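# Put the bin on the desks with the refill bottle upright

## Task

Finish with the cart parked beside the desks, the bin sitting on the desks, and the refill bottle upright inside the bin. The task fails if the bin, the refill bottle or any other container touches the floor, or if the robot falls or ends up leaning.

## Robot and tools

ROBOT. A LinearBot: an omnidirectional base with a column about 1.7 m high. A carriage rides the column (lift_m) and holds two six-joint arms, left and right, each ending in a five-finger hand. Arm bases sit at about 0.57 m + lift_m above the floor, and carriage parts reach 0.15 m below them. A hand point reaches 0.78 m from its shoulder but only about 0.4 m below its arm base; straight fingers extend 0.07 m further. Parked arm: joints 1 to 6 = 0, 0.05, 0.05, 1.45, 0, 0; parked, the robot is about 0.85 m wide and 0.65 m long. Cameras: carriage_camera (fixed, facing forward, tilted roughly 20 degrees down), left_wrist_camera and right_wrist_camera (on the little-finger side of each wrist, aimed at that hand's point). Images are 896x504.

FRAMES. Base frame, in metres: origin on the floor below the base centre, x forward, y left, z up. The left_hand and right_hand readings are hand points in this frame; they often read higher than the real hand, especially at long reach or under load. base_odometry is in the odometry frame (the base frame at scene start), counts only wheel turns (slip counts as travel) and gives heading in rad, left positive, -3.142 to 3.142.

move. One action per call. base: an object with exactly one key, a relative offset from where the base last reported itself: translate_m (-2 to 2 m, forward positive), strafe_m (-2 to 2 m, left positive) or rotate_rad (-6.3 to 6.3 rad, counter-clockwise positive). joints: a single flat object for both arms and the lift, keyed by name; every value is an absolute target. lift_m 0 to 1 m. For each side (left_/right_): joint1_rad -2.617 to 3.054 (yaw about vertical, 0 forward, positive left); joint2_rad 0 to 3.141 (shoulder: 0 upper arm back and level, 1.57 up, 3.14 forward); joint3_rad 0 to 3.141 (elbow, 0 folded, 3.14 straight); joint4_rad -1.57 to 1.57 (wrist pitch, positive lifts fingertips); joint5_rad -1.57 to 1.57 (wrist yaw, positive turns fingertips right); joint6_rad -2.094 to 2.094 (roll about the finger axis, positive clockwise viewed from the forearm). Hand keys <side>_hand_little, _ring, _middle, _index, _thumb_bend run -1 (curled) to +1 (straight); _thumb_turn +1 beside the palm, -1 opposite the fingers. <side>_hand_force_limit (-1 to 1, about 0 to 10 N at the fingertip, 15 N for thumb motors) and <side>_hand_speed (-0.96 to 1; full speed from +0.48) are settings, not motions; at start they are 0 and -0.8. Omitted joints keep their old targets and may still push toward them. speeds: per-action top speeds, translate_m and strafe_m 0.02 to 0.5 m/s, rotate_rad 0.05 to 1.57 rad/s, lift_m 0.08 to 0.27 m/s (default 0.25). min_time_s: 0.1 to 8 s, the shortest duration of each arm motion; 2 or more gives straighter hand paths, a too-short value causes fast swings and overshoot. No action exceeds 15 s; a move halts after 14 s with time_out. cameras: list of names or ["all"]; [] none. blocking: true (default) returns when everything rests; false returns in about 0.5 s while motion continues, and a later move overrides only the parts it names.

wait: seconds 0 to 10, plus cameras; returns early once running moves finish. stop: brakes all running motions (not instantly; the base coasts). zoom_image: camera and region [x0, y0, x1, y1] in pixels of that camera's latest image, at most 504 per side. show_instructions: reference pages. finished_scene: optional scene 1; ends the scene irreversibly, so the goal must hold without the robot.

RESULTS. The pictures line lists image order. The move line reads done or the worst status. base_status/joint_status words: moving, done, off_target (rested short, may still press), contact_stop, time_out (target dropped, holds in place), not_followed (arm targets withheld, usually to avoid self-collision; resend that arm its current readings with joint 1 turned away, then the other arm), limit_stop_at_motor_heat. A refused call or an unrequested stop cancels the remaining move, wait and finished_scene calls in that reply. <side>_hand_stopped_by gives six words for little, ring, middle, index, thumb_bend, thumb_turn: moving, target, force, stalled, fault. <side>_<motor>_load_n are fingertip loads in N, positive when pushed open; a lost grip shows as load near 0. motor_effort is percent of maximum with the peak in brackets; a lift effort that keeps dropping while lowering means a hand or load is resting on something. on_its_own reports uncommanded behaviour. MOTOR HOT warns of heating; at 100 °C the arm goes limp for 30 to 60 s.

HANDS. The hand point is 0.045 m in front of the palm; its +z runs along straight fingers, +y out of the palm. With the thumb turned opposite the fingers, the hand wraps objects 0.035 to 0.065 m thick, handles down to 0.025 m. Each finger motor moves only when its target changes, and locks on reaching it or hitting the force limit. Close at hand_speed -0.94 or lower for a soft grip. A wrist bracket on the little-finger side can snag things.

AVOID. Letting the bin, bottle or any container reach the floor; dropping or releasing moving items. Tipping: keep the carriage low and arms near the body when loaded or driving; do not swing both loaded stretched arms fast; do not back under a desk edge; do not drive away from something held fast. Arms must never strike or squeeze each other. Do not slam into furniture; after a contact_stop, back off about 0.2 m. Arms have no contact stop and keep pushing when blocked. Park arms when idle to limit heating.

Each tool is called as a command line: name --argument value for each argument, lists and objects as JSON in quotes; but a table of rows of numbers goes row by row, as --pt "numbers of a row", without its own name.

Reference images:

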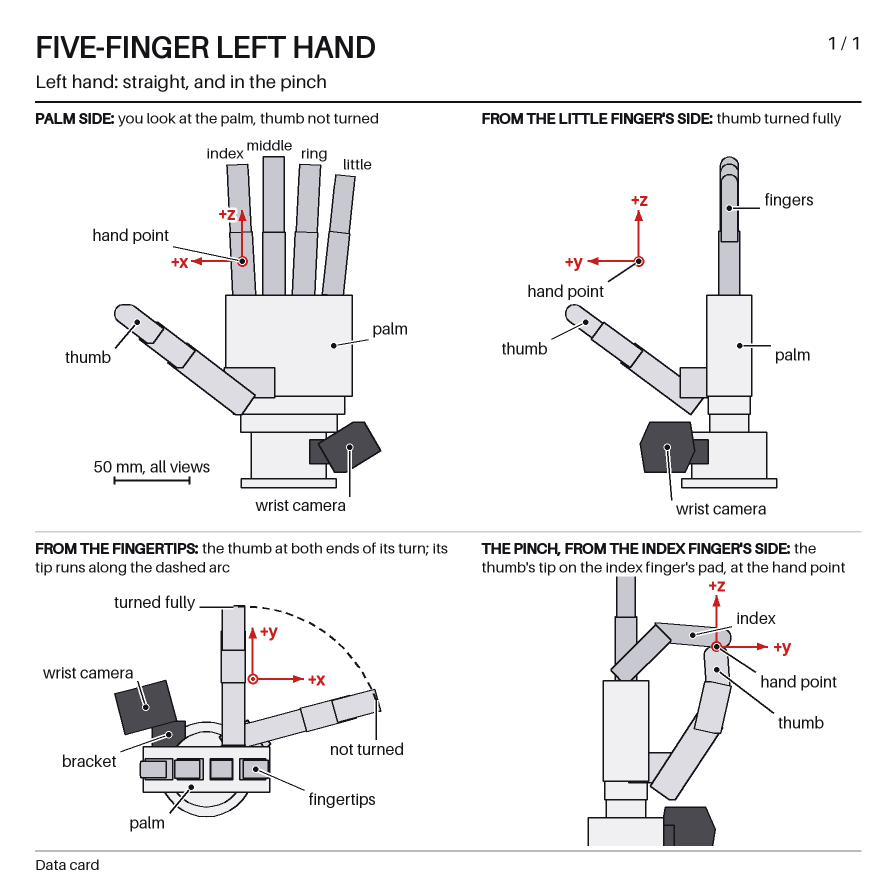

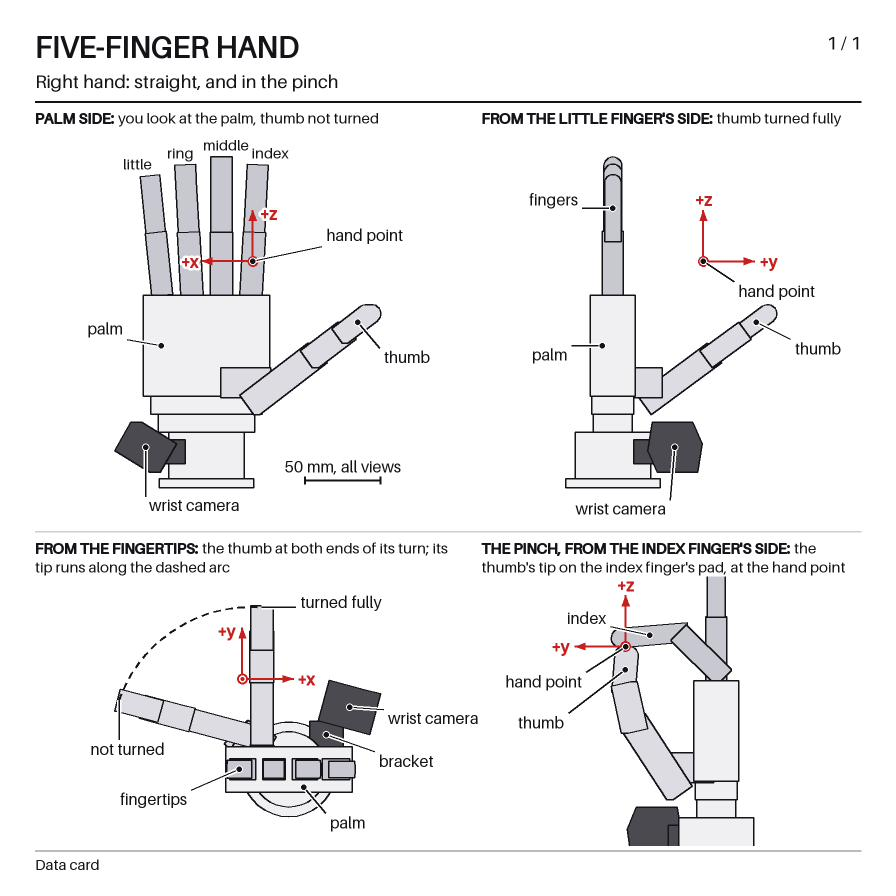

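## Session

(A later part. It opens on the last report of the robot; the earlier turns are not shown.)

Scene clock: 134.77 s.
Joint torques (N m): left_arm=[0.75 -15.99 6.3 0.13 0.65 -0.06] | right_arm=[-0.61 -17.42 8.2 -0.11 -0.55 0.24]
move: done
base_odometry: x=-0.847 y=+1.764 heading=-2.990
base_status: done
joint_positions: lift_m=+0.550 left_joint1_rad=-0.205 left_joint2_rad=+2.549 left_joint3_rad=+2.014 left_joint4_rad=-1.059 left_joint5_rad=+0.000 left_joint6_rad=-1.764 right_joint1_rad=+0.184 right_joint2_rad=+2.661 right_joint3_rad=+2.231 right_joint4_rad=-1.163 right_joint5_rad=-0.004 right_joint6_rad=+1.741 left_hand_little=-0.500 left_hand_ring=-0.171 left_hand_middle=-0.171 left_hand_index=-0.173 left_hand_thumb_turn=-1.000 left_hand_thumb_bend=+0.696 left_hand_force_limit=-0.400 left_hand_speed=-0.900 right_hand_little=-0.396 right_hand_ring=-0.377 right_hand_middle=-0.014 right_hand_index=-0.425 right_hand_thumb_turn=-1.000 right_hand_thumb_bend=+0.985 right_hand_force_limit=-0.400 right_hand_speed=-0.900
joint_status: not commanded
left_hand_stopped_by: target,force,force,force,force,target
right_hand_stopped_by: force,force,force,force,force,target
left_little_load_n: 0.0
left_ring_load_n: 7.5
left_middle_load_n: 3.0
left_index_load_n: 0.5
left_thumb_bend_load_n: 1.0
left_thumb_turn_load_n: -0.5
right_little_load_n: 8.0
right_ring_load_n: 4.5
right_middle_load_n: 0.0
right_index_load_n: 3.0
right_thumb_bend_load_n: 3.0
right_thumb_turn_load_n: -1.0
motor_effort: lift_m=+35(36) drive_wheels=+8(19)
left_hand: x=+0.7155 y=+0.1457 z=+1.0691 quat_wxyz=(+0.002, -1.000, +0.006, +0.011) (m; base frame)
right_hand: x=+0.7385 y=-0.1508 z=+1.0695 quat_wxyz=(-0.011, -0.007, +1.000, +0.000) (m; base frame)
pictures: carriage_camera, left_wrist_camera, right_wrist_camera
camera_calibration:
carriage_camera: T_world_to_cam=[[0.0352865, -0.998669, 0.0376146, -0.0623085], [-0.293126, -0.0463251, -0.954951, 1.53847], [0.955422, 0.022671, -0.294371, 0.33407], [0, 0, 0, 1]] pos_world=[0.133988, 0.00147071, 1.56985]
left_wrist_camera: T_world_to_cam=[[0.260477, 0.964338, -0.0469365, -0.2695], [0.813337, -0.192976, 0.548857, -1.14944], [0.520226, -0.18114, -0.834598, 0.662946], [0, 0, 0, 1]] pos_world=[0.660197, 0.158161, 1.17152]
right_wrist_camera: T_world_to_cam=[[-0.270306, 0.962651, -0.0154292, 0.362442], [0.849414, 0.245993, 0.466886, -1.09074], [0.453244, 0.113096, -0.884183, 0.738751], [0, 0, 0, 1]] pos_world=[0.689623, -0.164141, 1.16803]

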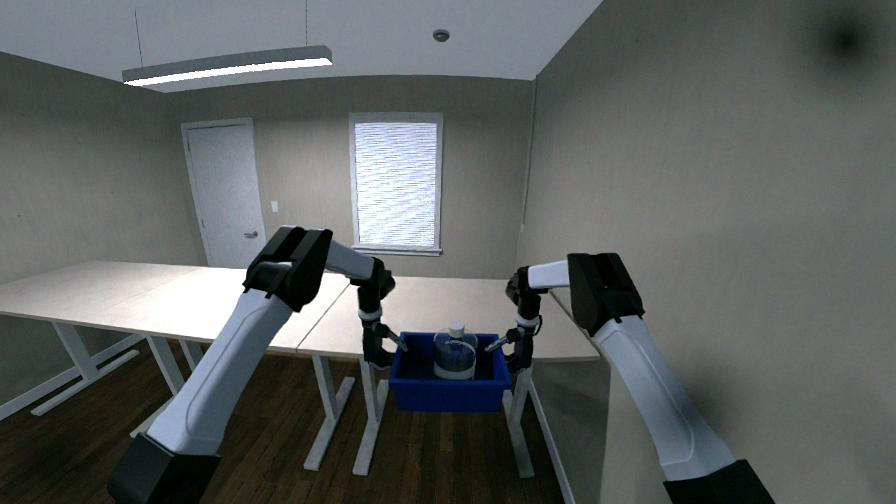

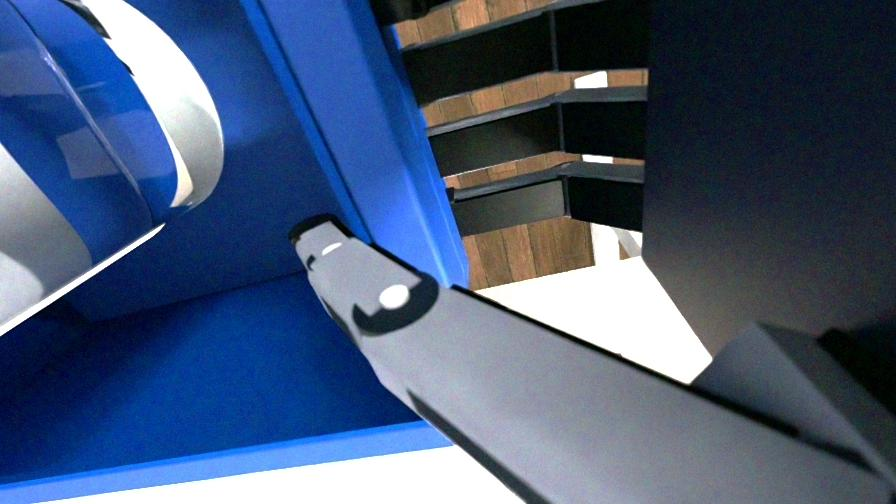

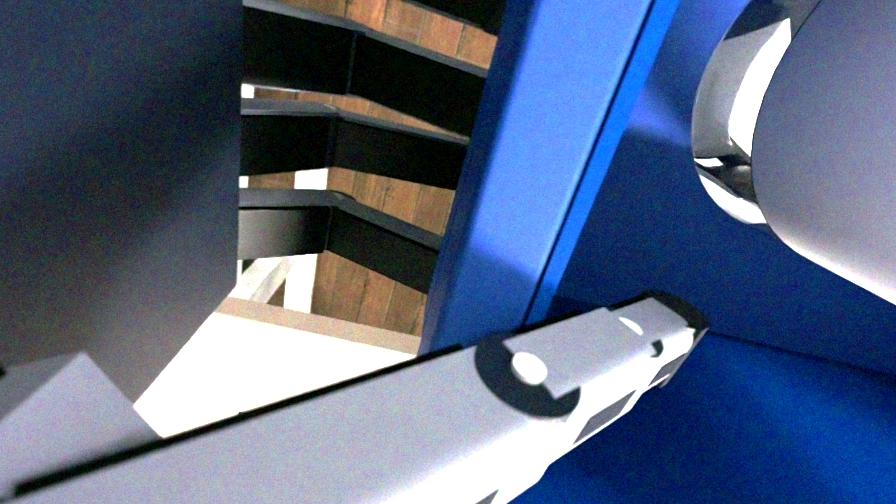

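move --joints '{"lift_m": 0.59}' --speeds '{"lift_m": 0.12}'

move --base '{"translate_m": 0.42}' --speeds '{"translate_m": 0.15}' --cameras '["all"]'

Scene clock: 136.27 s.
Joint torques (N m): left_arm=[0.72 -16.23 6.42 0.16 0.66 -0.05] | right_arm=[-0.66 -17.68 8.1 -0.11 -0.55 0.2]
move: done
base_odometry: x=-0.847 y=+1.764 heading=-2.990
base_status: not commanded
joint_positions: lift_m=+0.590 left_joint1_rad=-0.205 left_joint2_rad=+2.552 left_joint3_rad=+2.013 left_joint4_rad=-1.062 left_joint5_rad=-0.001 left_joint6_rad=-1.764 right_joint1_rad=+0.184 right_joint2_rad=+2.664 right_joint3_rad=+2.231 right_joint4_rad=-1.165 right_joint5_rad=-0.002 right_joint6_rad=+1.741 left_hand_little=-0.500 left_hand_ring=-0.171 left_hand_middle=-0.171 left_hand_index=-0.173 left_hand_thumb_turn=-1.000 left_hand_thumb_bend=+0.696 left_hand_force_limit=-0.400 left_hand_speed=-0.900 right_hand_little=-0.396 right_hand_ring=-0.377 right_hand_middle=-0.014 right_hand_index=-0.426 right_hand_thumb_turn=-1.000 right_hand_thumb_bend=+0.985 right_hand_force_limit=-0.400 right_hand_speed=-0.900
joint_status: all done
left_hand_stopped_by: target,force,force,force,force,target
right_hand_stopped_by: force,force,force,force,force,target
left_little_load_n: 0.0
left_ring_load_n: 7.0
left_middle_load_n: 2.5
left_index_load_n: 0.0
left_thumb_bend_load_n: 0.5
left_thumb_turn_load_n: 0.0
right_little_load_n: 8.0
right_ring_load_n: 4.5
right_middle_load_n: 0.0
right_index_load_n: 3.0
right_thumb_bend_load_n: 3.5
right_thumb_turn_load_n: -0.5
motor_effort: lift_m=+35(42) drive_wheels=+5(10)
left_hand: x=+0.7136 y=+0.1462 z=+1.1070 quat_wxyz=(+0.003, -1.000, +0.006, +0.015) (m; base frame)
right_hand: x=+0.7373 y=-0.1514 z=+1.1075 quat_wxyz=(-0.014, -0.007, +1.000, -0.001) (m; base frame)
pictures: none

Scene clock: 139.97 s.
Joint torques (N m): left_arm=[0.73 -16.2 6.41 0.13 0.65 -0.06] | right_arm=[-0.53 -17.65 8.18 -0.09 -0.59 0.25]
move: done
base_odometry: x=-1.263 y=+1.702 heading=-2.992
base_status: done
joint_positions: lift_m=+0.590 left_joint1_rad=-0.205 left_joint2_rad=+2.552 left_joint3_rad=+2.013 left_joint4_rad=-1.061 left_joint5_rad=-0.001 left_joint6_rad=-1.764 right_joint1_rad=+0.184 right_joint2_rad=+2.664 right_joint3_rad=+2.231 right_joint4_rad=-1.165 right_joint5_rad=-0.002 right_joint6_rad=+1.741 left_hand_little=-0.500 left_hand_ring=-0.171 left_hand_middle=-0.171 left_hand_index=-0.173 left_hand_thumb_turn=-1.000 left_hand_thumb_bend=+0.696 left_hand_force_limit=-0.400 left_hand_speed=-0.900 right_hand_little=-0.396 right_hand_ring=-0.377 right_hand_middle=-0.014 right_hand_index=-0.426 right_hand_thumb_turn=-1.000 right_hand_thumb_bend=+0.985 right_hand_force_limit=-0.400 right_hand_speed=-0.900
joint_status: not commanded
left_hand_stopped_by: target,force,force,force,force,target
right_hand_stopped_by: force,force,force,force,force,target
left_little_load_n: 0.0
left_ring_load_n: 7.5
left_middle_load_n: 2.5
left_index_load_n: 0.0
left_thumb_bend_load_n: 0.5
left_thumb_turn_load_n: 0.0
right_little_load_n: 7.5
right_ring_load_n: 4.5
right_middle_load_n: 0.0
right_index_load_n: 3.0
right_thumb_bend_load_n: 3.0
right_thumb_turn_load_n: -1.0
motor_effort: lift_m=+35(36) drive_wheels=-9(15)
left_hand: x=+0.7137 y=+0.1462 z=+1.1070 quat_wxyz=(+0.003, -1.000, +0.006, +0.014) (m; base frame)
right_hand: x=+0.7372 y=-0.1511 z=+1.1075 quat_wxyz=(-0.014, -0.007, +1.000, -0.001) (m; base frame)
pictures: carriage_camera, left_wrist_camera, right_wrist_camera
camera_calibration:
carriage_camera: T_world_to_cam=[[0.0352865, -0.998669, 0.0376146, -0.0638131], [-0.293126, -0.0463251, -0.954951, 1.57667], [0.955422, 0.022671, -0.294371, 0.345845], [0, 0, 0, 1]] pos_world=[0.133988, 0.00147071, 1.60985]
left_wrist_camera: T_world_to_cam=[[0.26016, 0.964441, -0.0465856, -0.267935], [0.817112, -0.194199, 0.542784, -1.16447], [0.514436, -0.179276, -0.838579, 0.703885], [0, 0, 0, 1]] pos_world=[0.659104, 0.158458, 1.20984]
right_wrist_camera: T_world_to_cam=[[-0.271242, 0.962364, -0.0168154, 0.365209], [0.851648, 0.248103, 0.461672, -1.10289], [0.448469, 0.110904, -0.886891, 0.779128], [0, 0, 0, 1]] pos_world=[0.688916, -0.164242, 1.20631]

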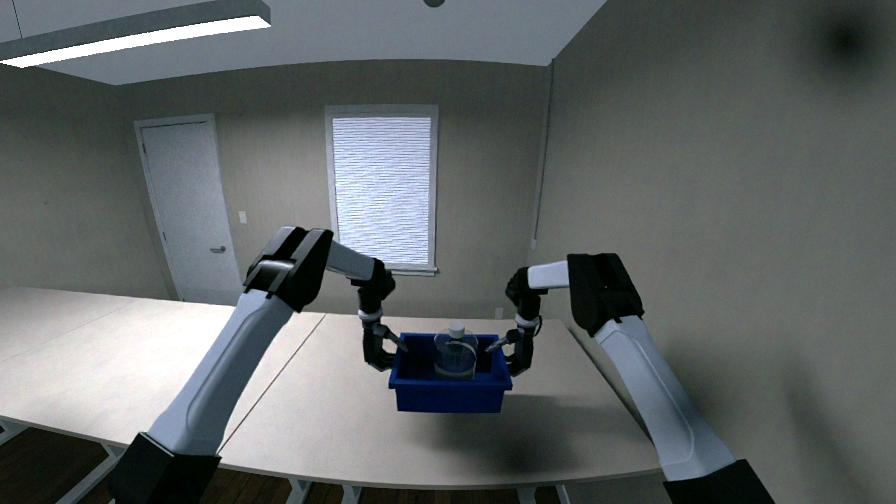

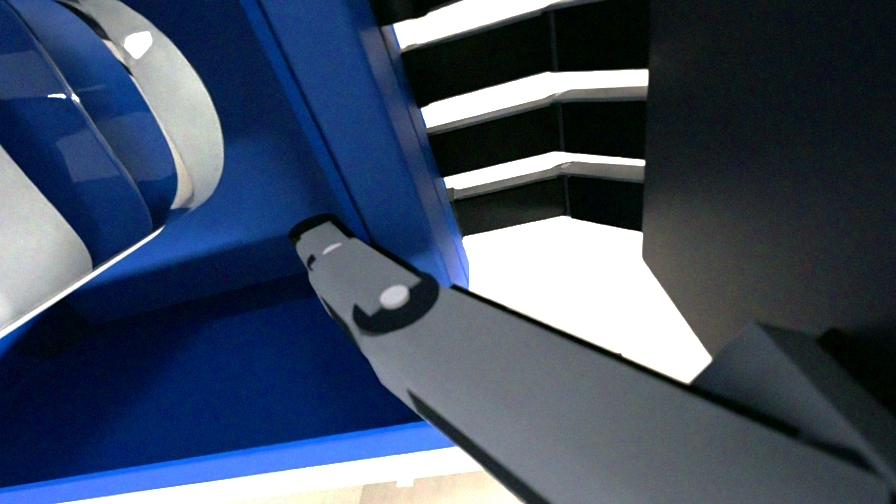

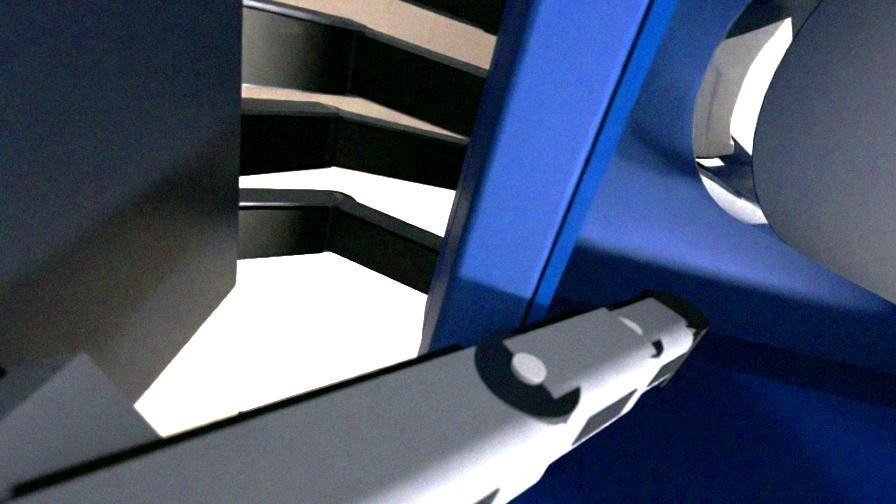

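move --joints '{"lift_m": 0.51}' --speeds '{"lift_m": 0.08}' --cameras '["carriage_camera"]'

move --joints '{"lift_m": 0.495}' --speeds '{"lift_m": 0.08}' --cameras '["carriage_camera"]'

Scene clock: 141.70 s.
Joint torques (N m): left_arm=[0.72 -16.35 6.35 0.14 0.64 -0.07] | right_arm=[-0.68 -17.76 8.28 -0.14 -0.57 0.24]
move: done
base_odometry: x=-1.263 y=+1.702 heading=-2.991
base_status: not commanded
joint_positions: lift_m=+0.510 left_joint1_rad=-0.205 left_joint2_rad=+2.553 left_joint3_rad=+2.013 left_joint4_rad=-1.063 left_joint5_rad=-0.001 left_joint6_rad=-1.764 right_joint1_rad=+0.184 right_joint2_rad=+2.666 right_joint3_rad=+2.231 right_joint4_rad=-1.165 right_joint5_rad=-0.001 right_joint6_rad=+1.741 left_hand_little=-0.500 left_hand_ring=-0.171 left_hand_middle=-0.171 left_hand_index=-0.173 left_hand_thumb_turn=-1.000 left_hand_thumb_bend=+0.695 left_hand_force_limit=-0.400 left_hand_speed=-0.900 right_hand_little=-0.396 right_hand_ring=-0.377 right_hand_middle=-0.014 right_hand_index=-0.426 right_hand_thumb_turn=-1.000 right_hand_thumb_bend=+0.985 right_hand_force_limit=-0.400 right_hand_speed=-0.900
joint_status: all done
left_hand_stopped_by: target,force,force,force,force,target
right_hand_stopped_by: force,force,force,force,force,target
left_little_load_n: 0.0
left_ring_load_n: 7.5
left_middle_load_n: 2.0
left_index_load_n: 0.0
left_thumb_bend_load_n: 0.5
left_thumb_turn_load_n: 0.0
right_little_load_n: 8.0
right_ring_load_n: 4.5
right_middle_load_n: 0.0
right_index_load_n: 3.0
right_thumb_bend_load_n: 3.0
right_thumb_turn_load_n: -1.0
motor_effort: lift_m=+37(38) drive_wheels=+7(13)
left_hand: x=+0.7130 y=+0.1464 z=+1.0260 quat_wxyz=(+0.004, -1.000, +0.006, +0.016) (m; base frame)
right_hand: x=+0.7369 y=-0.1513 z=+1.0265 quat_wxyz=(-0.014, -0.007, +1.000, -0.002) (m; base frame)
pictures: carriage_camera
camera_calibration:
carriage_camera: T_world_to_cam=[[0.0352865, -0.998669, 0.0376146, -0.0607964], [-0.293126, -0.0463251, -0.954951, 1.50008], [0.955422, 0.022671, -0.294371, 0.322236], [0, 0, 0, 1]] pos_world=[0.133988, 0.00147071, 1.52965]

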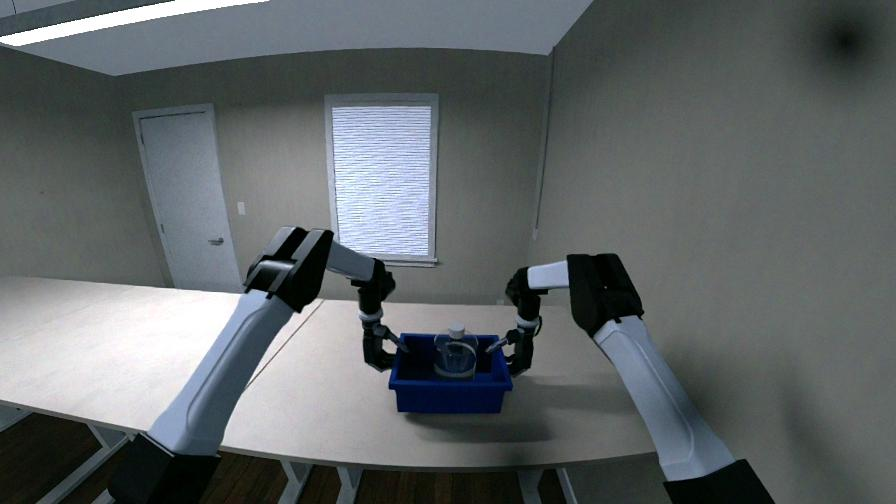

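Scene clock: 142.27 s.
Joint torques (N m): left_arm=[0.81 -16.34 6.43 0.15 0.67 -0.05] | right_arm=[-0.68 -17.72 8.24 -0.11 -0.62 0.23]
move: done
base_odometry: x=-1.263 y=+1.702 heading=-2.991
base_status: not commanded
joint_positions: lift_m=+0.495 left_joint1_rad=-0.205 left_joint2_rad=+2.554 left_joint3_rad=+2.013 left_joint4_rad=-1.062 left_joint5_rad=-0.002 left_joint6_rad=-1.764 right_joint1_rad=+0.184 right_joint2_rad=+2.666 right_joint3_rad=+2.231 right_joint4_rad=-1.165 right_joint5_rad=-0.001 right_joint6_rad=+1.741 left_hand_little=-0.500 left_hand_ring=-0.171 left_hand_middle=-0.171 left_hand_index=-0.173 left_hand_thumb_turn=-1.000 left_hand_thumb_bend=+0.695 left_hand_force_limit=-0.400 left_hand_speed=-0.900 right_hand_little=-0.396 right_hand_ring=-0.377 right_hand_middle=-0.014 right_hand_index=-0.426 right_hand_thumb_turn=-1.000 right_hand_thumb_bend=+0.985 right_hand_force_limit=-0.400 right_hand_speed=-0.900
joint_status: all done
left_hand_stopped_by: target,force,force,force,force,target
right_hand_stopped_by: force,force,force,force,force,target
left_little_load_n: 0.0
left_ring_load_n: 7.5
left_middle_load_n: 2.0
left_index_load_n: 0.0
left_thumb_bend_load_n: 0.5
left_thumb_turn_load_n: 0.0
right_little_load_n: 8.0
right_ring_load_n: 4.5
right_middle_load_n: 0.0
right_index_load_n: 3.0
right_thumb_bend_load_n: 3.5
right_thumb_turn_load_n: -0.5
motor_effort: lift_m=+36(38) drive_wheels=-8(12)
left_hand: x=+0.7131 y=+0.1465 z=+1.0108 quat_wxyz=(+0.004, -1.000, +0.006, +0.016) (m; base frame)
right_hand: x=+0.7369 y=-0.1513 z=+1.0114 quat_wxyz=(-0.014, -0.007, +1.000, -0.002) (m; base frame)
pictures: carriage_camera
camera_calibration:
carriage_camera: T_world_to_cam=[[0.0352865, -0.998669, 0.0376146, -0.0602321], [-0.293126, -0.0463251, -0.954951, 1.48576], [0.955422, 0.022671, -0.294371, 0.317821], [0, 0, 0, 1]] pos_world=[0.133988, 0.00147071, 1.51465]

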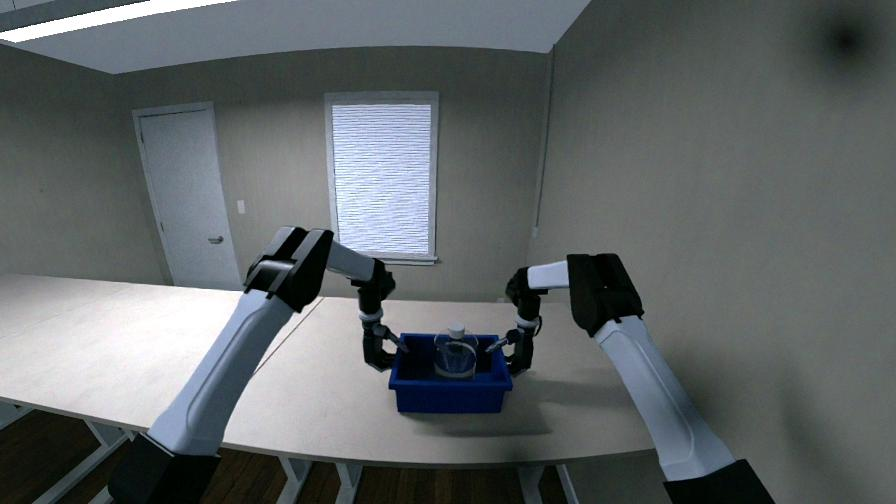

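move --joints '{"lift_m": 0.478}' --speeds '{"lift_m": 0.08}' --cameras '[]'

move --joints '{"lift_m": 0.465}' --speeds '{"lift_m": 0.08}' --cameras '["carriage_camera"]'

Scene clock: 143.13 s.
Joint torques (N m): left_arm=[0.62 -15.51 6.42 0.22 0.5 -0.06] | right_arm=[-0.61 -17.06 8.18 0 -0.39 0.23]
move: done
base_odometry: x=-1.263 y=+1.702 heading=-2.991
base_status: not commanded
joint_positions: lift_m=+0.478 left_joint1_rad=-0.204 left_joint2_rad=+2.544 left_joint3_rad=+2.013 left_joint4_rad=-1.070 left_joint5_rad=+0.019 left_joint6_rad=-1.764 right_joint1_rad=+0.184 right_joint2_rad=+2.659 right_joint3_rad=+2.231 right_joint4_rad=-1.177 right_joint5_rad=-0.015 right_joint6_rad=+1.741 left_hand_little=-0.500 left_hand_ring=-0.172 left_hand_middle=-0.172 left_hand_index=-0.173 left_hand_thumb_turn=-1.000 left_hand_thumb_bend=+0.696 left_hand_force_limit=-0.400 left_hand_speed=-0.900 right_hand_little=-0.397 right_hand_ring=-0.377 right_hand_middle=-0.014 right_hand_index=-0.426 right_hand_thumb_turn=-1.000 right_hand_thumb_bend=+0.985 right_hand_force_limit=-0.400 right_hand_speed=-0.900
joint_status: all done
left_hand_stopped_by: target,force,force,force,force,target
right_hand_stopped_by: force,force,force,force,force,target
left_little_load_n: 1.5
left_ring_load_n: 0.5
left_middle_load_n: 0.0
left_index_load_n: 0.5
left_thumb_bend_load_n: 3.0
left_thumb_turn_load_n: 0.5
right_little_load_n: 0.5
right_ring_load_n: 0.0
right_middle_load_n: 0.0
right_index_load_n: 4.0
right_thumb_bend_load_n: 4.0
right_thumb_turn_load_n: 0.5
motor_effort: lift_m=+34(34) drive_wheels=-8(10)
left_hand: x=+0.7125 y=+0.1434 z=+0.9999 quat_wxyz=(-0.006, -1.000, +0.005, +0.016) (m; base frame)
right_hand: x=+0.7348 y=-0.1493 z=+0.9990 quat_wxyz=(-0.018, -0.007, +1.000, +0.004) (m; base frame)
pictures: none
No camera images: "cameras" was empty.

Scene clock: 143.67 s.
Joint torques (N m): left_arm=[0.4 -13.55 6.49 0.4 0.4 -0.08] | right_arm=[-0.55 -15.01 7.83 0.16 -0.45 0.26]
move: done
base_odometry: x=-1.263 y=+1.702 heading=-2.991
base_status: not commanded
joint_positions: lift_m=+0.465 left_joint1_rad=-0.201 left_joint2_rad=+2.519 left_joint3_rad=+2.013 left_joint4_rad=-1.086 left_joint5_rad=+0.027 left_joint6_rad=-1.762 right_joint1_rad=+0.183 right_joint2_rad=+2.637 right_joint3_rad=+2.234 right_joint4_rad=-1.193 right_joint5_rad=-0.017 right_joint6_rad=+1.739 left_hand_little=-0.500 left_hand_ring=-0.172 left_hand_middle=-0.172 left_hand_index=-0.173 left_hand_thumb_turn=-1.000 left_hand_thumb_bend=+0.696 left_hand_force_limit=-0.400 left_hand_speed=-0.900 right_hand_little=-0.397 right_hand_ring=-0.377 right_hand_middle=-0.014 right_hand_index=-0.426 right_hand_thumb_turn=-1.000 right_hand_thumb_bend=+0.985 right_hand_force_limit=-0.400 right_hand_speed=-0.900
joint_status: all done
left_hand_stopped_by: target,force,force,force,force,target
right_hand_stopped_by: force,force,force,force,force,target
left_little_load_n: -3.0
left_ring_load_n: 0.0
left_middle_load_n: 0.0
left_index_load_n: 0.0
left_thumb_bend_load_n: 4.0
left_thumb_turn_load_n: 1.0
right_little_load_n: 0.0
right_ring_load_n: -2.5
right_middle_load_n: 0.0
right_index_load_n: 3.5
right_thumb_bend_load_n: 5.0
right_thumb_turn_load_n: 2.0
motor_effort: lift_m=+32(32) drive_wheels=-8(12)
left_hand: x=+0.7128 y=+0.1431 z=+0.9990 quat_wxyz=(-0.011, -1.000, +0.005, +0.013) (m; base frame)
right_hand: x=+0.7354 y=-0.1492 z=+0.9979 quat_wxyz=(-0.014, -0.007, +1.000, +0.006) (m; base frame)
pictures: carriage_camera
camera_calibration:
carriage_camera: T_world_to_cam=[[0.0352865, -0.998669, 0.0376146, -0.0591225], [-0.293126, -0.0463251, -0.954951, 1.45759], [0.955422, 0.022671, -0.294371, 0.309137], [0, 0, 0, 1]] pos_world=[0.133988, 0.00147071, 1.48515]

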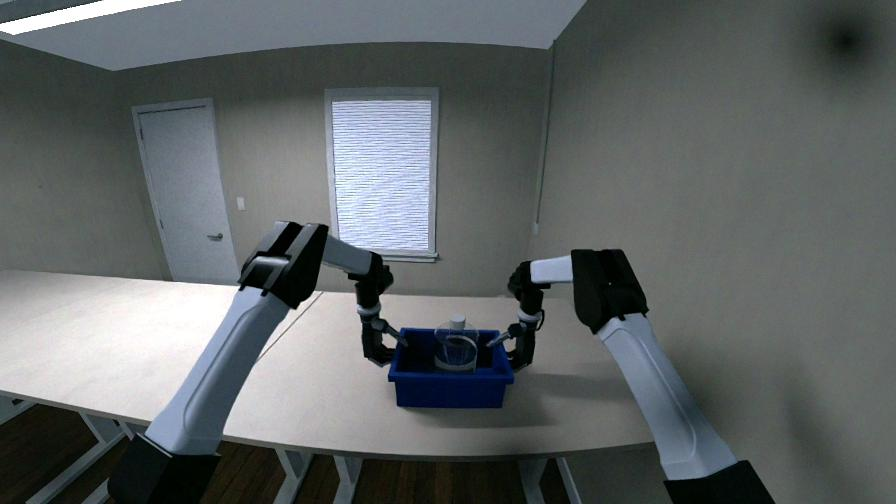

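move --joints '{"left_hand_speed": -0.7, "right_hand_speed": -0.7, "left_hand_thumb_bend": 1, "right_hand_thumb_bend": 1, "left_hand_little": 0.3, "left_hand_ring": 0.3, "left_hand_middle": 0.3, "left_hand_index": 0.3, "right_hand_little": 0.3, "right_hand_ring": 0.3, "right_hand_middle": 0.3, "right_hand_index": 0.3}' --cameras '[]'

move --joints '{"left_joint1_rad": -0.17, "left_joint6_rad": -1.741, "right_joint1_rad": 0.16, "right_joint6_rad": 1.731}' --min_time_s 1.0 --cameras '["all"]'

Scene clock: 145.47 s.
Joint torques (N m): left_arm=[0.27 -13.52 6.46 0.38 0.31 -0.07] | right_arm=[-0.35 -14.83 7.92 0.18 -0.2 0.18]
move: done
base_odometry: x=-1.263 y=+1.702 heading=-2.991
base_status: not commanded
joint_positions: lift_m=+0.465 left_joint1_rad=-0.199 left_joint2_rad=+2.519 left_joint3_rad=+2.013 left_joint4_rad=-1.086 left_joint5_rad=+0.037 left_joint6_rad=-1.762 right_joint1_rad=+0.181 right_joint2_rad=+2.635 right_joint3_rad=+2.234 right_joint4_rad=-1.195 right_joint5_rad=-0.037 right_joint6_rad=+1.744 left_hand_little=+0.300 left_hand_ring=+0.300 left_hand_middle=+0.300 left_hand_index=+0.300 left_hand_thumb_turn=-1.000 left_hand_thumb_bend=+1.000 left_hand_force_limit=-0.400 left_hand_speed=-0.700 right_hand_little=+0.300 right_hand_ring=+0.300 right_hand_middle=+0.300 right_hand_index=+0.300 right_hand_thumb_turn=-1.000 right_hand_thumb_bend=+1.000 right_hand_force_limit=-0.400 right_hand_speed=-0.700
joint_status: all done
left_hand_stopped_by: target,target,target,target,target,target
right_hand_stopped_by: target,target,target,target,target,target
left_little_load_n: 0.0
left_ring_load_n: 0.0
left_middle_load_n: 0.0
left_index_load_n: 0.0
left_thumb_bend_load_n: 0.0
left_thumb_turn_load_n: 0.0
right_little_load_n: 0.0
right_ring_load_n: 0.0
right_middle_load_n: 0.0
right_index_load_n: 0.0
right_thumb_bend_load_n: 0.0
right_thumb_turn_load_n: 0.0
motor_effort: lift_m=+32(32) drive_wheels=-7(11)
left_hand: x=+0.7128 y=+0.1421 z=+0.9996 quat_wxyz=(-0.016, -1.000, +0.004, +0.014) (m; base frame)
right_hand: x=+0.7352 y=-0.1467 z=+0.9997 quat_wxyz=(-0.015, -0.004, +1.000, +0.016) (m; base frame)
pictures: none
No camera images: "cameras" was empty.

Scene clock: 146.77 s.
Joint torques (N m): left_arm=[0.77 -13.52 6.49 0.39 0.29 0.2] | right_arm=[-1.13 -14.76 7.92 0.21 -0.18 -0.01]
move: done
base_odometry: x=-1.263 y=+1.702 heading=-2.991
base_status: not commanded
joint_positions: lift_m=+0.465 left_joint1_rad=-0.176 left_joint2_rad=+2.519 left_joint3_rad=+2.013 left_joint4_rad=-1.086 left_joint5_rad=+0.038 left_joint6_rad=-1.757 right_joint1_rad=+0.168 right_joint2_rad=+2.635 right_joint3_rad=+2.234 right_joint4_rad=-1.195 right_joint5_rad=-0.041 right_joint6_rad=+1.739 left_hand_little=+0.300 left_hand_ring=+0.300 left_hand_middle=+0.300 left_hand_index=+0.300 left_hand_thumb_turn=-1.000 left_hand_thumb_bend=+1.000 left_hand_force_limit=-0.400 left_hand_speed=-0.700 right_hand_little=+0.300 right_hand_ring=+0.300 right_hand_middle=+0.300 right_hand_index=+0.300 right_hand_thumb_turn=-1.000 right_hand_thumb_bend=+1.000 right_hand_force_limit=-0.400 right_hand_speed=-0.700
joint_status: all done
left_hand_stopped_by: target,target,target,target,target,target
right_hand_stopped_by: target,target,target,target,target,target
left_little_load_n: 0.0
left_ring_load_n: 0.5
left_middle_load_n: 0.0
left_index_load_n: 0.0
left_thumb_bend_load_n: 0.0
left_thumb_turn_load_n: 0.0
right_little_load_n: 0.0
right_ring_load_n: 0.0
right_middle_load_n: 0.0
right_index_load_n: 0.0
right_thumb_bend_load_n: 0.0
right_thumb_turn_load_n: 0.0
motor_effort: lift_m=+31(32) drive_wheels=-9(10)
left_hand: x=+0.7160 y=+0.1532 z=+0.9997 quat_wxyz=(-0.017, -1.000, -0.005, +0.014) (m; base frame)
right_hand: x=+0.7367 y=-0.1521 z=+1.0000 quat_wxyz=(-0.016, +0.000, +1.000, +0.018) (m; base frame)
pictures: carriage_camera, left_wrist_camera, right_wrist_camera
camera_calibration:
carriage_camera: T_world_to_cam=[[0.0352865, -0.998669, 0.0376146, -0.0591225], [-0.293126, -0.0463251, -0.954951, 1.45759], [0.955422, 0.022671, -0.294371, 0.309137], [0, 0, 0, 1]] pos_world=[0.133988, 0.00147071, 1.48515]
left_wrist_camera: T_world_to_cam=[[0.237096, 0.967763, -0.0849667, -0.225914], [0.820956, -0.152827, 0.550159, -1.12323], [0.519438, -0.200195, -0.830726, 0.605703], [0, 0, 0, 1]] pos_world=[0.661062, 0.16823, 1.10193]
right_wrist_camera: T_world_to_cam=[[-0.25655, 0.966277, 0.022142, 0.315123], [0.857137, 0.216867, 0.46721, -1.06701], [0.446653, 0.138842, -0.883869, 0.68669], [0, 0, 0, 1]] pos_world=[0.688703, -0.168439, 1.09848]

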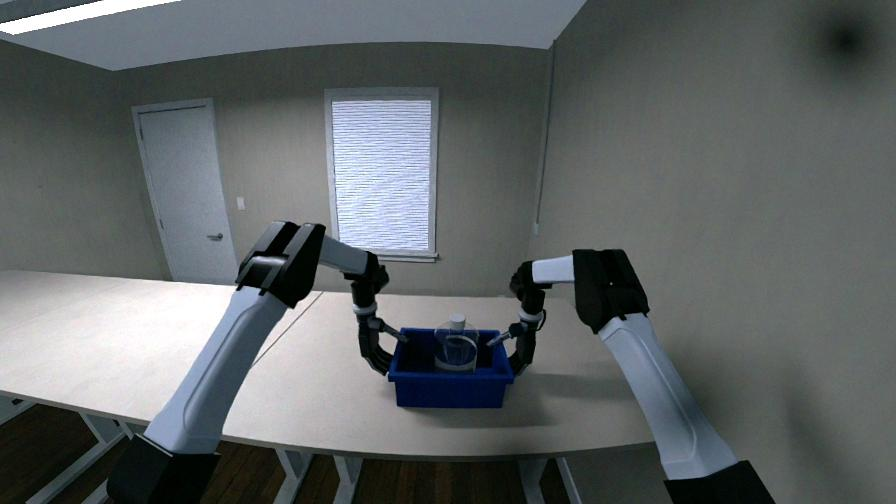

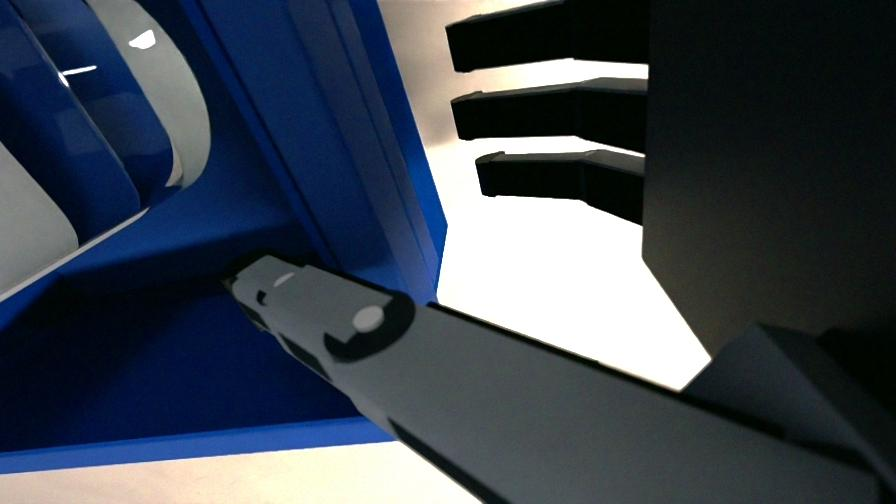

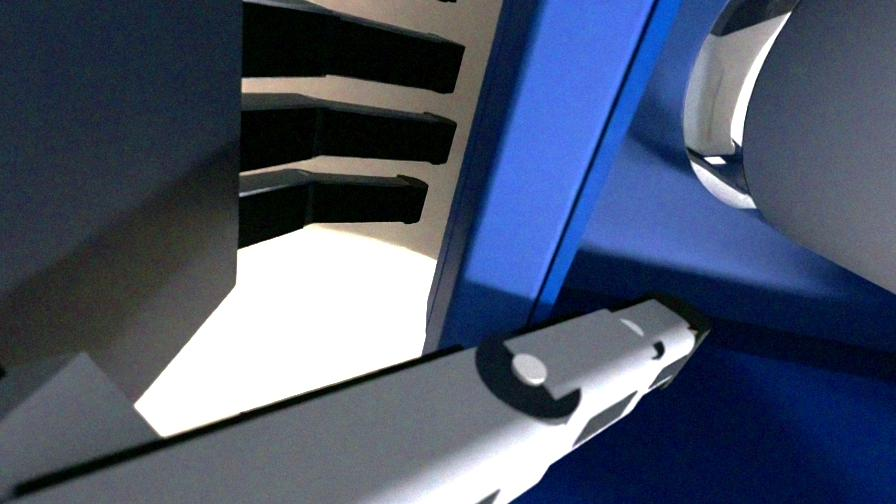

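move --joints '{"lift_m": 0.64}' --speeds '{"lift_m": 0.15}' --cameras '["carriage_camera"]'

move --base '{"translate_m": -0.35}' --joints '{"left_joint1_rad": -0.05, "left_joint2_rad": 1.4, "left_joint3_rad": 1.3, "left_joint4_rad": -1.47, "left_joint5_rad": 0, "left_joint6_rad": -1.571, "right_joint1_rad": 0.05, "right_joint2_rad": 1.4, "right_joint3_rad": 1.3, "right_joint4_rad": -1.47, "right_joint5_rad": 0, "right_joint6_rad": 1.571}' --min_time_s 2.5 --cameras '["carriage_camera"]'

Scene clock: 148.73 s.
Joint torques (N m): left_arm=[0.77 -13.57 6.42 0.39 0.27 0.19] | right_arm=[-1.1 -14.79 7.86 0.21 -0.17 -0.01]
move: done
base_odometry: x=-1.262 y=+1.702 heading=-2.991
base_status: not commanded
joint_positions: lift_m=+0.640 left_joint1_rad=-0.176 left_joint2_rad=+2.519 left_joint3_rad=+2.014 left_joint4_rad=-1.086 left_joint5_rad=+0.040 left_joint6_rad=-1.756 right_joint1_rad=+0.166 right_joint2_rad=+2.634 right_joint3_rad=+2.234 right_joint4_rad=-1.199 right_joint5_rad=-0.041 right_joint6_rad=+1.739 left_hand_little=+0.300 left_hand_ring=+0.300 left_hand_middle=+0.300 left_hand_index=+0.300 left_hand_thumb_turn=-1.000 left_hand_thumb_bend=+1.000 left_hand_force_limit=-0.400 left_hand_speed=-0.700 right_hand_little=+0.300 right_hand_ring=+0.300 right_hand_middle=+0.300 right_hand_index=+0.300 right_hand_thumb_turn=-1.000 right_hand_thumb_bend=+1.000 right_hand_force_limit=-0.400 right_hand_speed=-0.700
joint_status: all done
left_hand_stopped_by: target,target,target,target,target,target
right_hand_stopped_by: target,target,target,target,target,target
left_little_load_n: 0.0
left_ring_load_n: 0.0
left_middle_load_n: 0.0
left_index_load_n: 0.0
left_thumb_bend_load_n: 0.0
left_thumb_turn_load_n: 0.0
right_little_load_n: 0.0
right_ring_load_n: 0.0
right_middle_load_n: 0.0
right_index_load_n: 0.0
right_thumb_bend_load_n: 0.0
right_thumb_turn_load_n: 0.0
motor_effort: lift_m=+32(40) drive_wheels=+4(11)
left_hand: x=+0.7163 y=+0.1528 z=+1.1751 quat_wxyz=(-0.018, -1.000, -0.005, +0.014) (m; base frame)
right_hand: x=+0.7361 y=-0.1535 z=+1.1753 quat_wxyz=(-0.017, +0.001, +1.000, +0.018) (m; base frame)
pictures: carriage_camera
camera_calibration:
carriage_camera: T_world_to_cam=[[0.0352865, -0.998669, 0.0376146, -0.0657051], [-0.293126, -0.0463251, -0.954951, 1.62471], [0.955422, 0.022671, -0.294371, 0.360652], [0, 0, 0, 1]] pos_world=[0.133988, 0.00147071, 1.66015]

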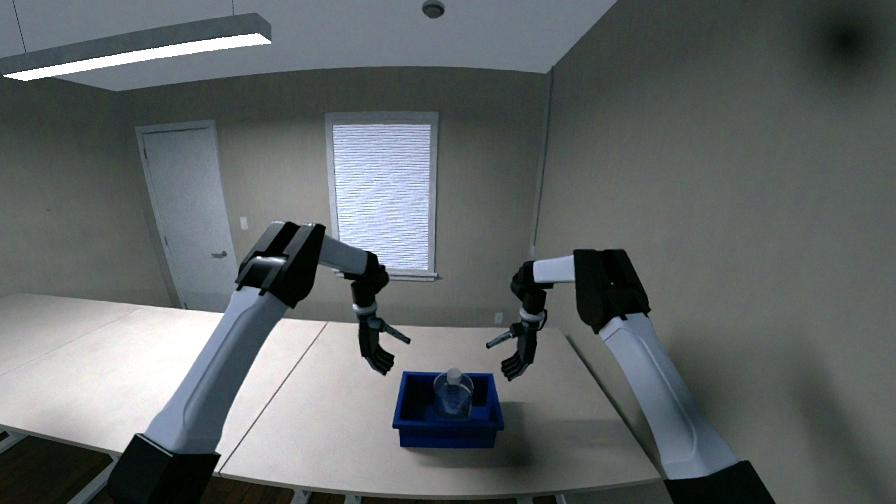

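Scene clock: 151.53 s.
Joint torques (N m): left_arm=[0.91 -5.63 4.66 0.3 -0.01 0.18] | right_arm=[-1.07 -6.09 5.37 0.27 0.08 0.01]
move: done
base_odometry: x=-0.916 y=+1.754 heading=-2.992
base_status: done
joint_positions: lift_m=+0.640 left_joint1_rad=-0.058 left_joint2_rad=+1.413 left_joint3_rad=+1.313 left_joint4_rad=-1.454 left_joint5_rad=+0.014 left_joint6_rad=-1.587 right_joint1_rad=+0.057 right_joint2_rad=+1.418 right_joint3_rad=+1.312 right_joint4_rad=-1.465 right_joint5_rad=-0.013 right_joint6_rad=+1.580 left_hand_little=+0.300 left_hand_ring=+0.300 left_hand_middle=+0.300 left_hand_index=+0.300 left_hand_thumb_turn=-1.000 left_hand_thumb_bend=+1.000 left_hand_force_limit=-0.400 left_hand_speed=-0.700 right_hand_little=+0.300 right_hand_ring=+0.300 right_hand_middle=+0.300 right_hand_index=+0.300 right_hand_thumb_turn=-1.000 right_hand_thumb_bend=+1.000 right_hand_force_limit=-0.400 right_hand_speed=-0.700
joint_status: all done
left_hand_stopped_by: target,target,target,target,target,target
right_hand_stopped_by: target,target,target,target,target,target
left_little_load_n: 0.0
left_ring_load_n: 0.0
left_middle_load_n: 0.0
left_index_load_n: 0.0
left_thumb_bend_load_n: 0.0
left_thumb_turn_load_n: 0.0
right_little_load_n: 0.0
right_ring_load_n: 0.0
right_middle_load_n: 0.0
right_index_load_n: 0.0
right_thumb_bend_load_n: 0.0
right_thumb_turn_load_n: 0.0
motor_effort: lift_m=+32(33) drive_wheels=-15(17)
left_hand: x=+0.4816 y=+0.2254 z=+1.3833 quat_wxyz=(-0.007, -1.000, +0.021, -0.008) (m; base frame)
right_hand: x=+0.4784 y=-0.2258 z=+1.3812 quat_wxyz=(+0.000, -0.024, +1.000, +0.006) (m; base frame)
pictures: carriage_camera
camera_calibration:
carriage_camera: T_world_to_cam=[[0.0352865, -0.998669, 0.0376146, -0.0657051], [-0.293126, -0.0463251, -0.954951, 1.62471], [0.955422, 0.022671, -0.294371, 0.360652], [0, 0, 0, 1]] pos_world=[0.133988, 0.00147071, 1.66015]

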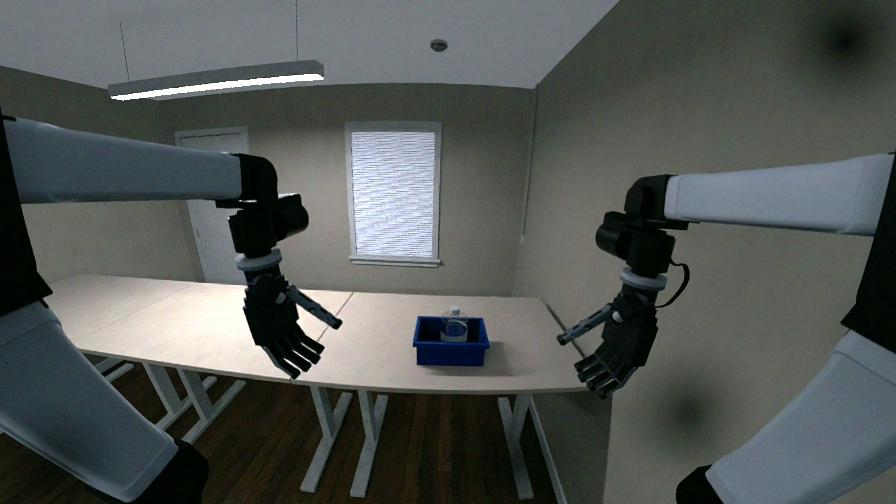

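move --joints '{"left_joint1_rad": 0, "left_joint2_rad": 0.05, "left_joint3_rad": 0.05, "left_joint4_rad": 1.45, "left_joint5_rad": 0, "left_joint6_rad": 0, "right_joint1_rad": 0, "right_joint2_rad": 0.05, "right_joint3_rad": 0.05, "right_joint4_rad": 1.45, "right_joint5_rad": 0, "right_joint6_rad": 0, "lift_m": 0.5}' --min_time_s 2.5

move --base '{"rotate_rad": -1.61}' --cameras '["carriage_camera"]'

move --base '{"translate_m": -1.17}' --cameras '["carriage_camera"]'

Scene clock: 156.57 s.
Joint torques (N m): left_arm=[0.92 2.71 4.26 0.17 -0.04 0.21] | right_arm=[-1.02 2.76 5.01 0.12 0.06 -0.04]
move: done
base_odometry: x=-0.916 y=+1.754 heading=-2.992
base_status: not commanded
joint_positions: lift_m=+0.500 left_joint1_rad=-0.008 left_joint2_rad=+0.059 left_joint3_rad=+0.063 left_joint4_rad=+1.433 left_joint5_rad=+0.009 left_joint6_rad=-0.017 right_joint1_rad=+0.007 right_joint2_rad=+0.056 right_joint3_rad=+0.062 right_joint4_rad=+1.440 right_joint5_rad=-0.012 right_joint6_rad=+0.010 left_hand_little=+0.300 left_hand_ring=+0.300 left_hand_middle=+0.300 left_hand_index=+0.300 left_hand_thumb_turn=-1.000 left_hand_thumb_bend=+1.000 left_hand_force_limit=-0.400 left_hand_speed=-0.700 right_hand_little=+0.300 right_hand_ring=+0.300 right_hand_middle=+0.300 right_hand_index=+0.300 right_hand_thumb_turn=-1.000 right_hand_thumb_bend=+1.000 right_hand_force_limit=-0.400 right_hand_speed=-0.700
joint_status: all done
left_hand_stopped_by: target,target,target,target,target,target
right_hand_stopped_by: target,target,target,target,target,target
left_little_load_n: 0.0
left_ring_load_n: 0.0
left_middle_load_n: 0.0
left_index_load_n: 0.0
left_thumb_bend_load_n: 0.0
left_thumb_turn_load_n: 0.0
right_little_load_n: 0.0
right_ring_load_n: 0.0
right_middle_load_n: 0.0
right_index_load_n: 0.0
right_thumb_bend_load_n: 0.0
right_thumb_turn_load_n: 0.0
motor_effort: lift_m=+34(35) drive_wheels=-8(12)
left_hand: x=+0.3169 y=+0.2685 z=+1.5479 quat_wxyz=(+0.696, -0.044, +0.051, -0.714) (m; base frame)
right_hand: x=+0.3147 y=-0.2686 z=+1.5484 quat_wxyz=(+0.712, -0.048, +0.040, -0.699) (m; base frame)
pictures: none

Scene clock: 159.73 s.
Joint torques (N m): left_arm=[0.94 2.73 4.25 0.09 -0.02 0.19] | right_arm=[-1.06 2.78 5 0.1 0.01 0]
move: done
base_odometry: x=-0.917 y=+1.754 heading=+1.681
base_status: done
joint_positions: lift_m=+0.500 left_joint1_rad=-0.008 left_joint2_rad=+0.059 left_joint3_rad=+0.063 left_joint4_rad=+1.440 left_joint5_rad=+0.008 left_joint6_rad=-0.016 right_joint1_rad=+0.007 right_joint2_rad=+0.056 right_joint3_rad=+0.062 right_joint4_rad=+1.446 right_joint5_rad=-0.009 right_joint6_rad=+0.009 left_hand_little=+0.300 left_hand_ring=+0.300 left_hand_middle=+0.300 left_hand_index=+0.300 left_hand_thumb_turn=-1.000 left_hand_thumb_bend=+1.000 left_hand_force_limit=-0.400 left_hand_speed=-0.700 right_hand_little=+0.300 right_hand_ring=+0.300 right_hand_middle=+0.300 right_hand_index=+0.300 right_hand_thumb_turn=-1.000 right_hand_thumb_bend=+1.000 right_hand_force_limit=-0.400 right_hand_speed=-0.700
joint_status: not commanded
left_hand_stopped_by: target,target,target,target,target,target
right_hand_stopped_by: target,target,target,target,target,target
left_little_load_n: 0.5
left_ring_load_n: 0.0
left_middle_load_n: -0.5
left_index_load_n: 0.0
left_thumb_bend_load_n: 0.0
left_thumb_turn_load_n: 0.0
right_little_load_n: 0.0
right_ring_load_n: 0.0
right_middle_load_n: 0.0
right_index_load_n: 0.0
right_thumb_bend_load_n: 0.0
right_thumb_turn_load_n: 0.0
motor_effort: lift_m=+34(34) drive_wheels=+4(14)
left_hand: x=+0.3153 y=+0.2688 z=+1.5485 quat_wxyz=(+0.697, -0.042, +0.048, -0.714) (m; base frame)
right_hand: x=+0.3132 y=-0.2691 z=+1.5490 quat_wxyz=(+0.712, -0.045, +0.039, -0.700) (m; base frame)
pictures: carriage_camera
camera_calibration:
carriage_camera: T_world_to_cam=[[0.0352865, -0.998669, 0.0376146, -0.0604315], [-0.293126, -0.0463251, -0.954951, 1.49082], [0.955422, 0.022671, -0.294371, 0.319381], [0, 0, 0, 1]] pos_world=[0.133988, 0.00147071, 1.51995]

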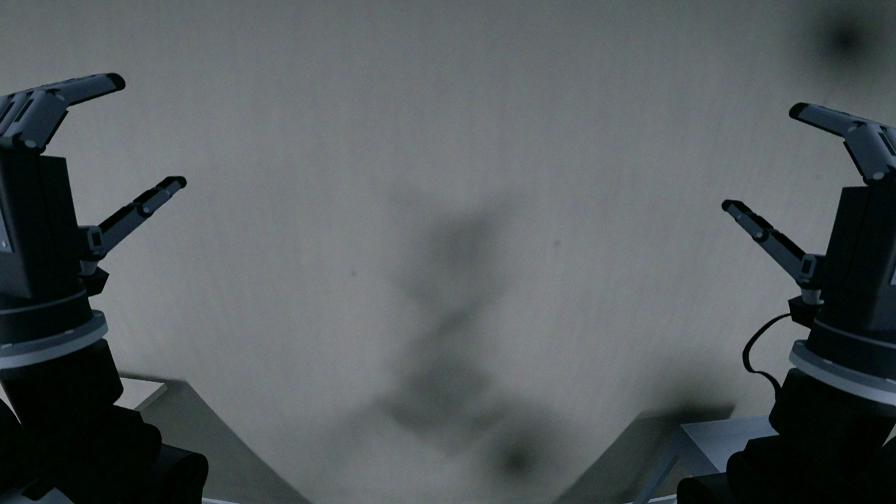

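Scene clock: 164.37 s.
Joint torques (N m): left_arm=[0.94 2.7 4.29 0.06 -0.01 0.19] | right_arm=[-0.95 2.76 4.86 0.06 0.06 0.02]
move: done
base_odometry: x=-0.789 y=+0.591 heading=+1.680
base_status: done
joint_positions: lift_m=+0.500 left_joint1_rad=-0.008 left_joint2_rad=+0.059 left_joint3_rad=+0.062 left_joint4_rad=+1.443 left_joint5_rad=+0.008 left_joint6_rad=-0.016 right_joint1_rad=+0.007 right_joint2_rad=+0.056 right_joint3_rad=+0.062 right_joint4_rad=+1.448 right_joint5_rad=-0.009 right_joint6_rad=+0.009 left_hand_little=+0.300 left_hand_ring=+0.300 left_hand_middle=+0.300 left_hand_index=+0.300 left_hand_thumb_turn=-1.000 left_hand_thumb_bend=+1.000 left_hand_force_limit=-0.400 left_hand_speed=-0.700 right_hand_little=+0.300 right_hand_ring=+0.300 right_hand_middle=+0.300 right_hand_index=+0.300 right_hand_thumb_turn=-1.000 right_hand_thumb_bend=+1.000 right_hand_force_limit=-0.400 right_hand_speed=-0.700
joint_status: not commanded
left_hand_stopped_by: target,target,target,target,target,target
right_hand_stopped_by: target,target,target,target,target,target
left_little_load_n: 0.0
left_ring_load_n: 0.0
left_middle_load_n: 0.0
left_index_load_n: 0.0
left_thumb_bend_load_n: 0.0
left_thumb_turn_load_n: 0.0
right_little_load_n: 0.0
right_ring_load_n: 0.0
right_middle_load_n: 0.0
right_index_load_n: 0.0
right_thumb_bend_load_n: 0.0
right_thumb_turn_load_n: 0.0
motor_effort: lift_m=+33(34) drive_wheels=-8(22)
left_hand: x=+0.3147 y=+0.2688 z=+1.5486 quat_wxyz=(+0.697, -0.041, +0.047, -0.714) (m; base frame)
right_hand: x=+0.3127 y=-0.2691 z=+1.5492 quat_wxyz=(+0.712, -0.045, +0.038, -0.700) (m; base frame)
pictures: carriage_camera
camera_calibration:
carriage_camera: T_world_to_cam=[[0.0352865, -0.998669, 0.0376146, -0.0604315], [-0.293126, -0.0463251, -0.954951, 1.49082], [0.955422, 0.022671, -0.294371, 0.319381], [0, 0, 0, 1]] pos_world=[0.133988, 0.00147071, 1.51995]

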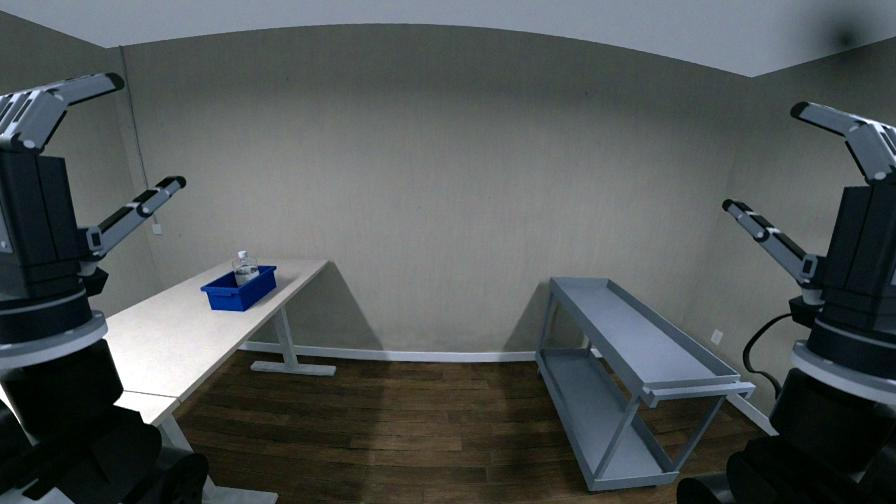

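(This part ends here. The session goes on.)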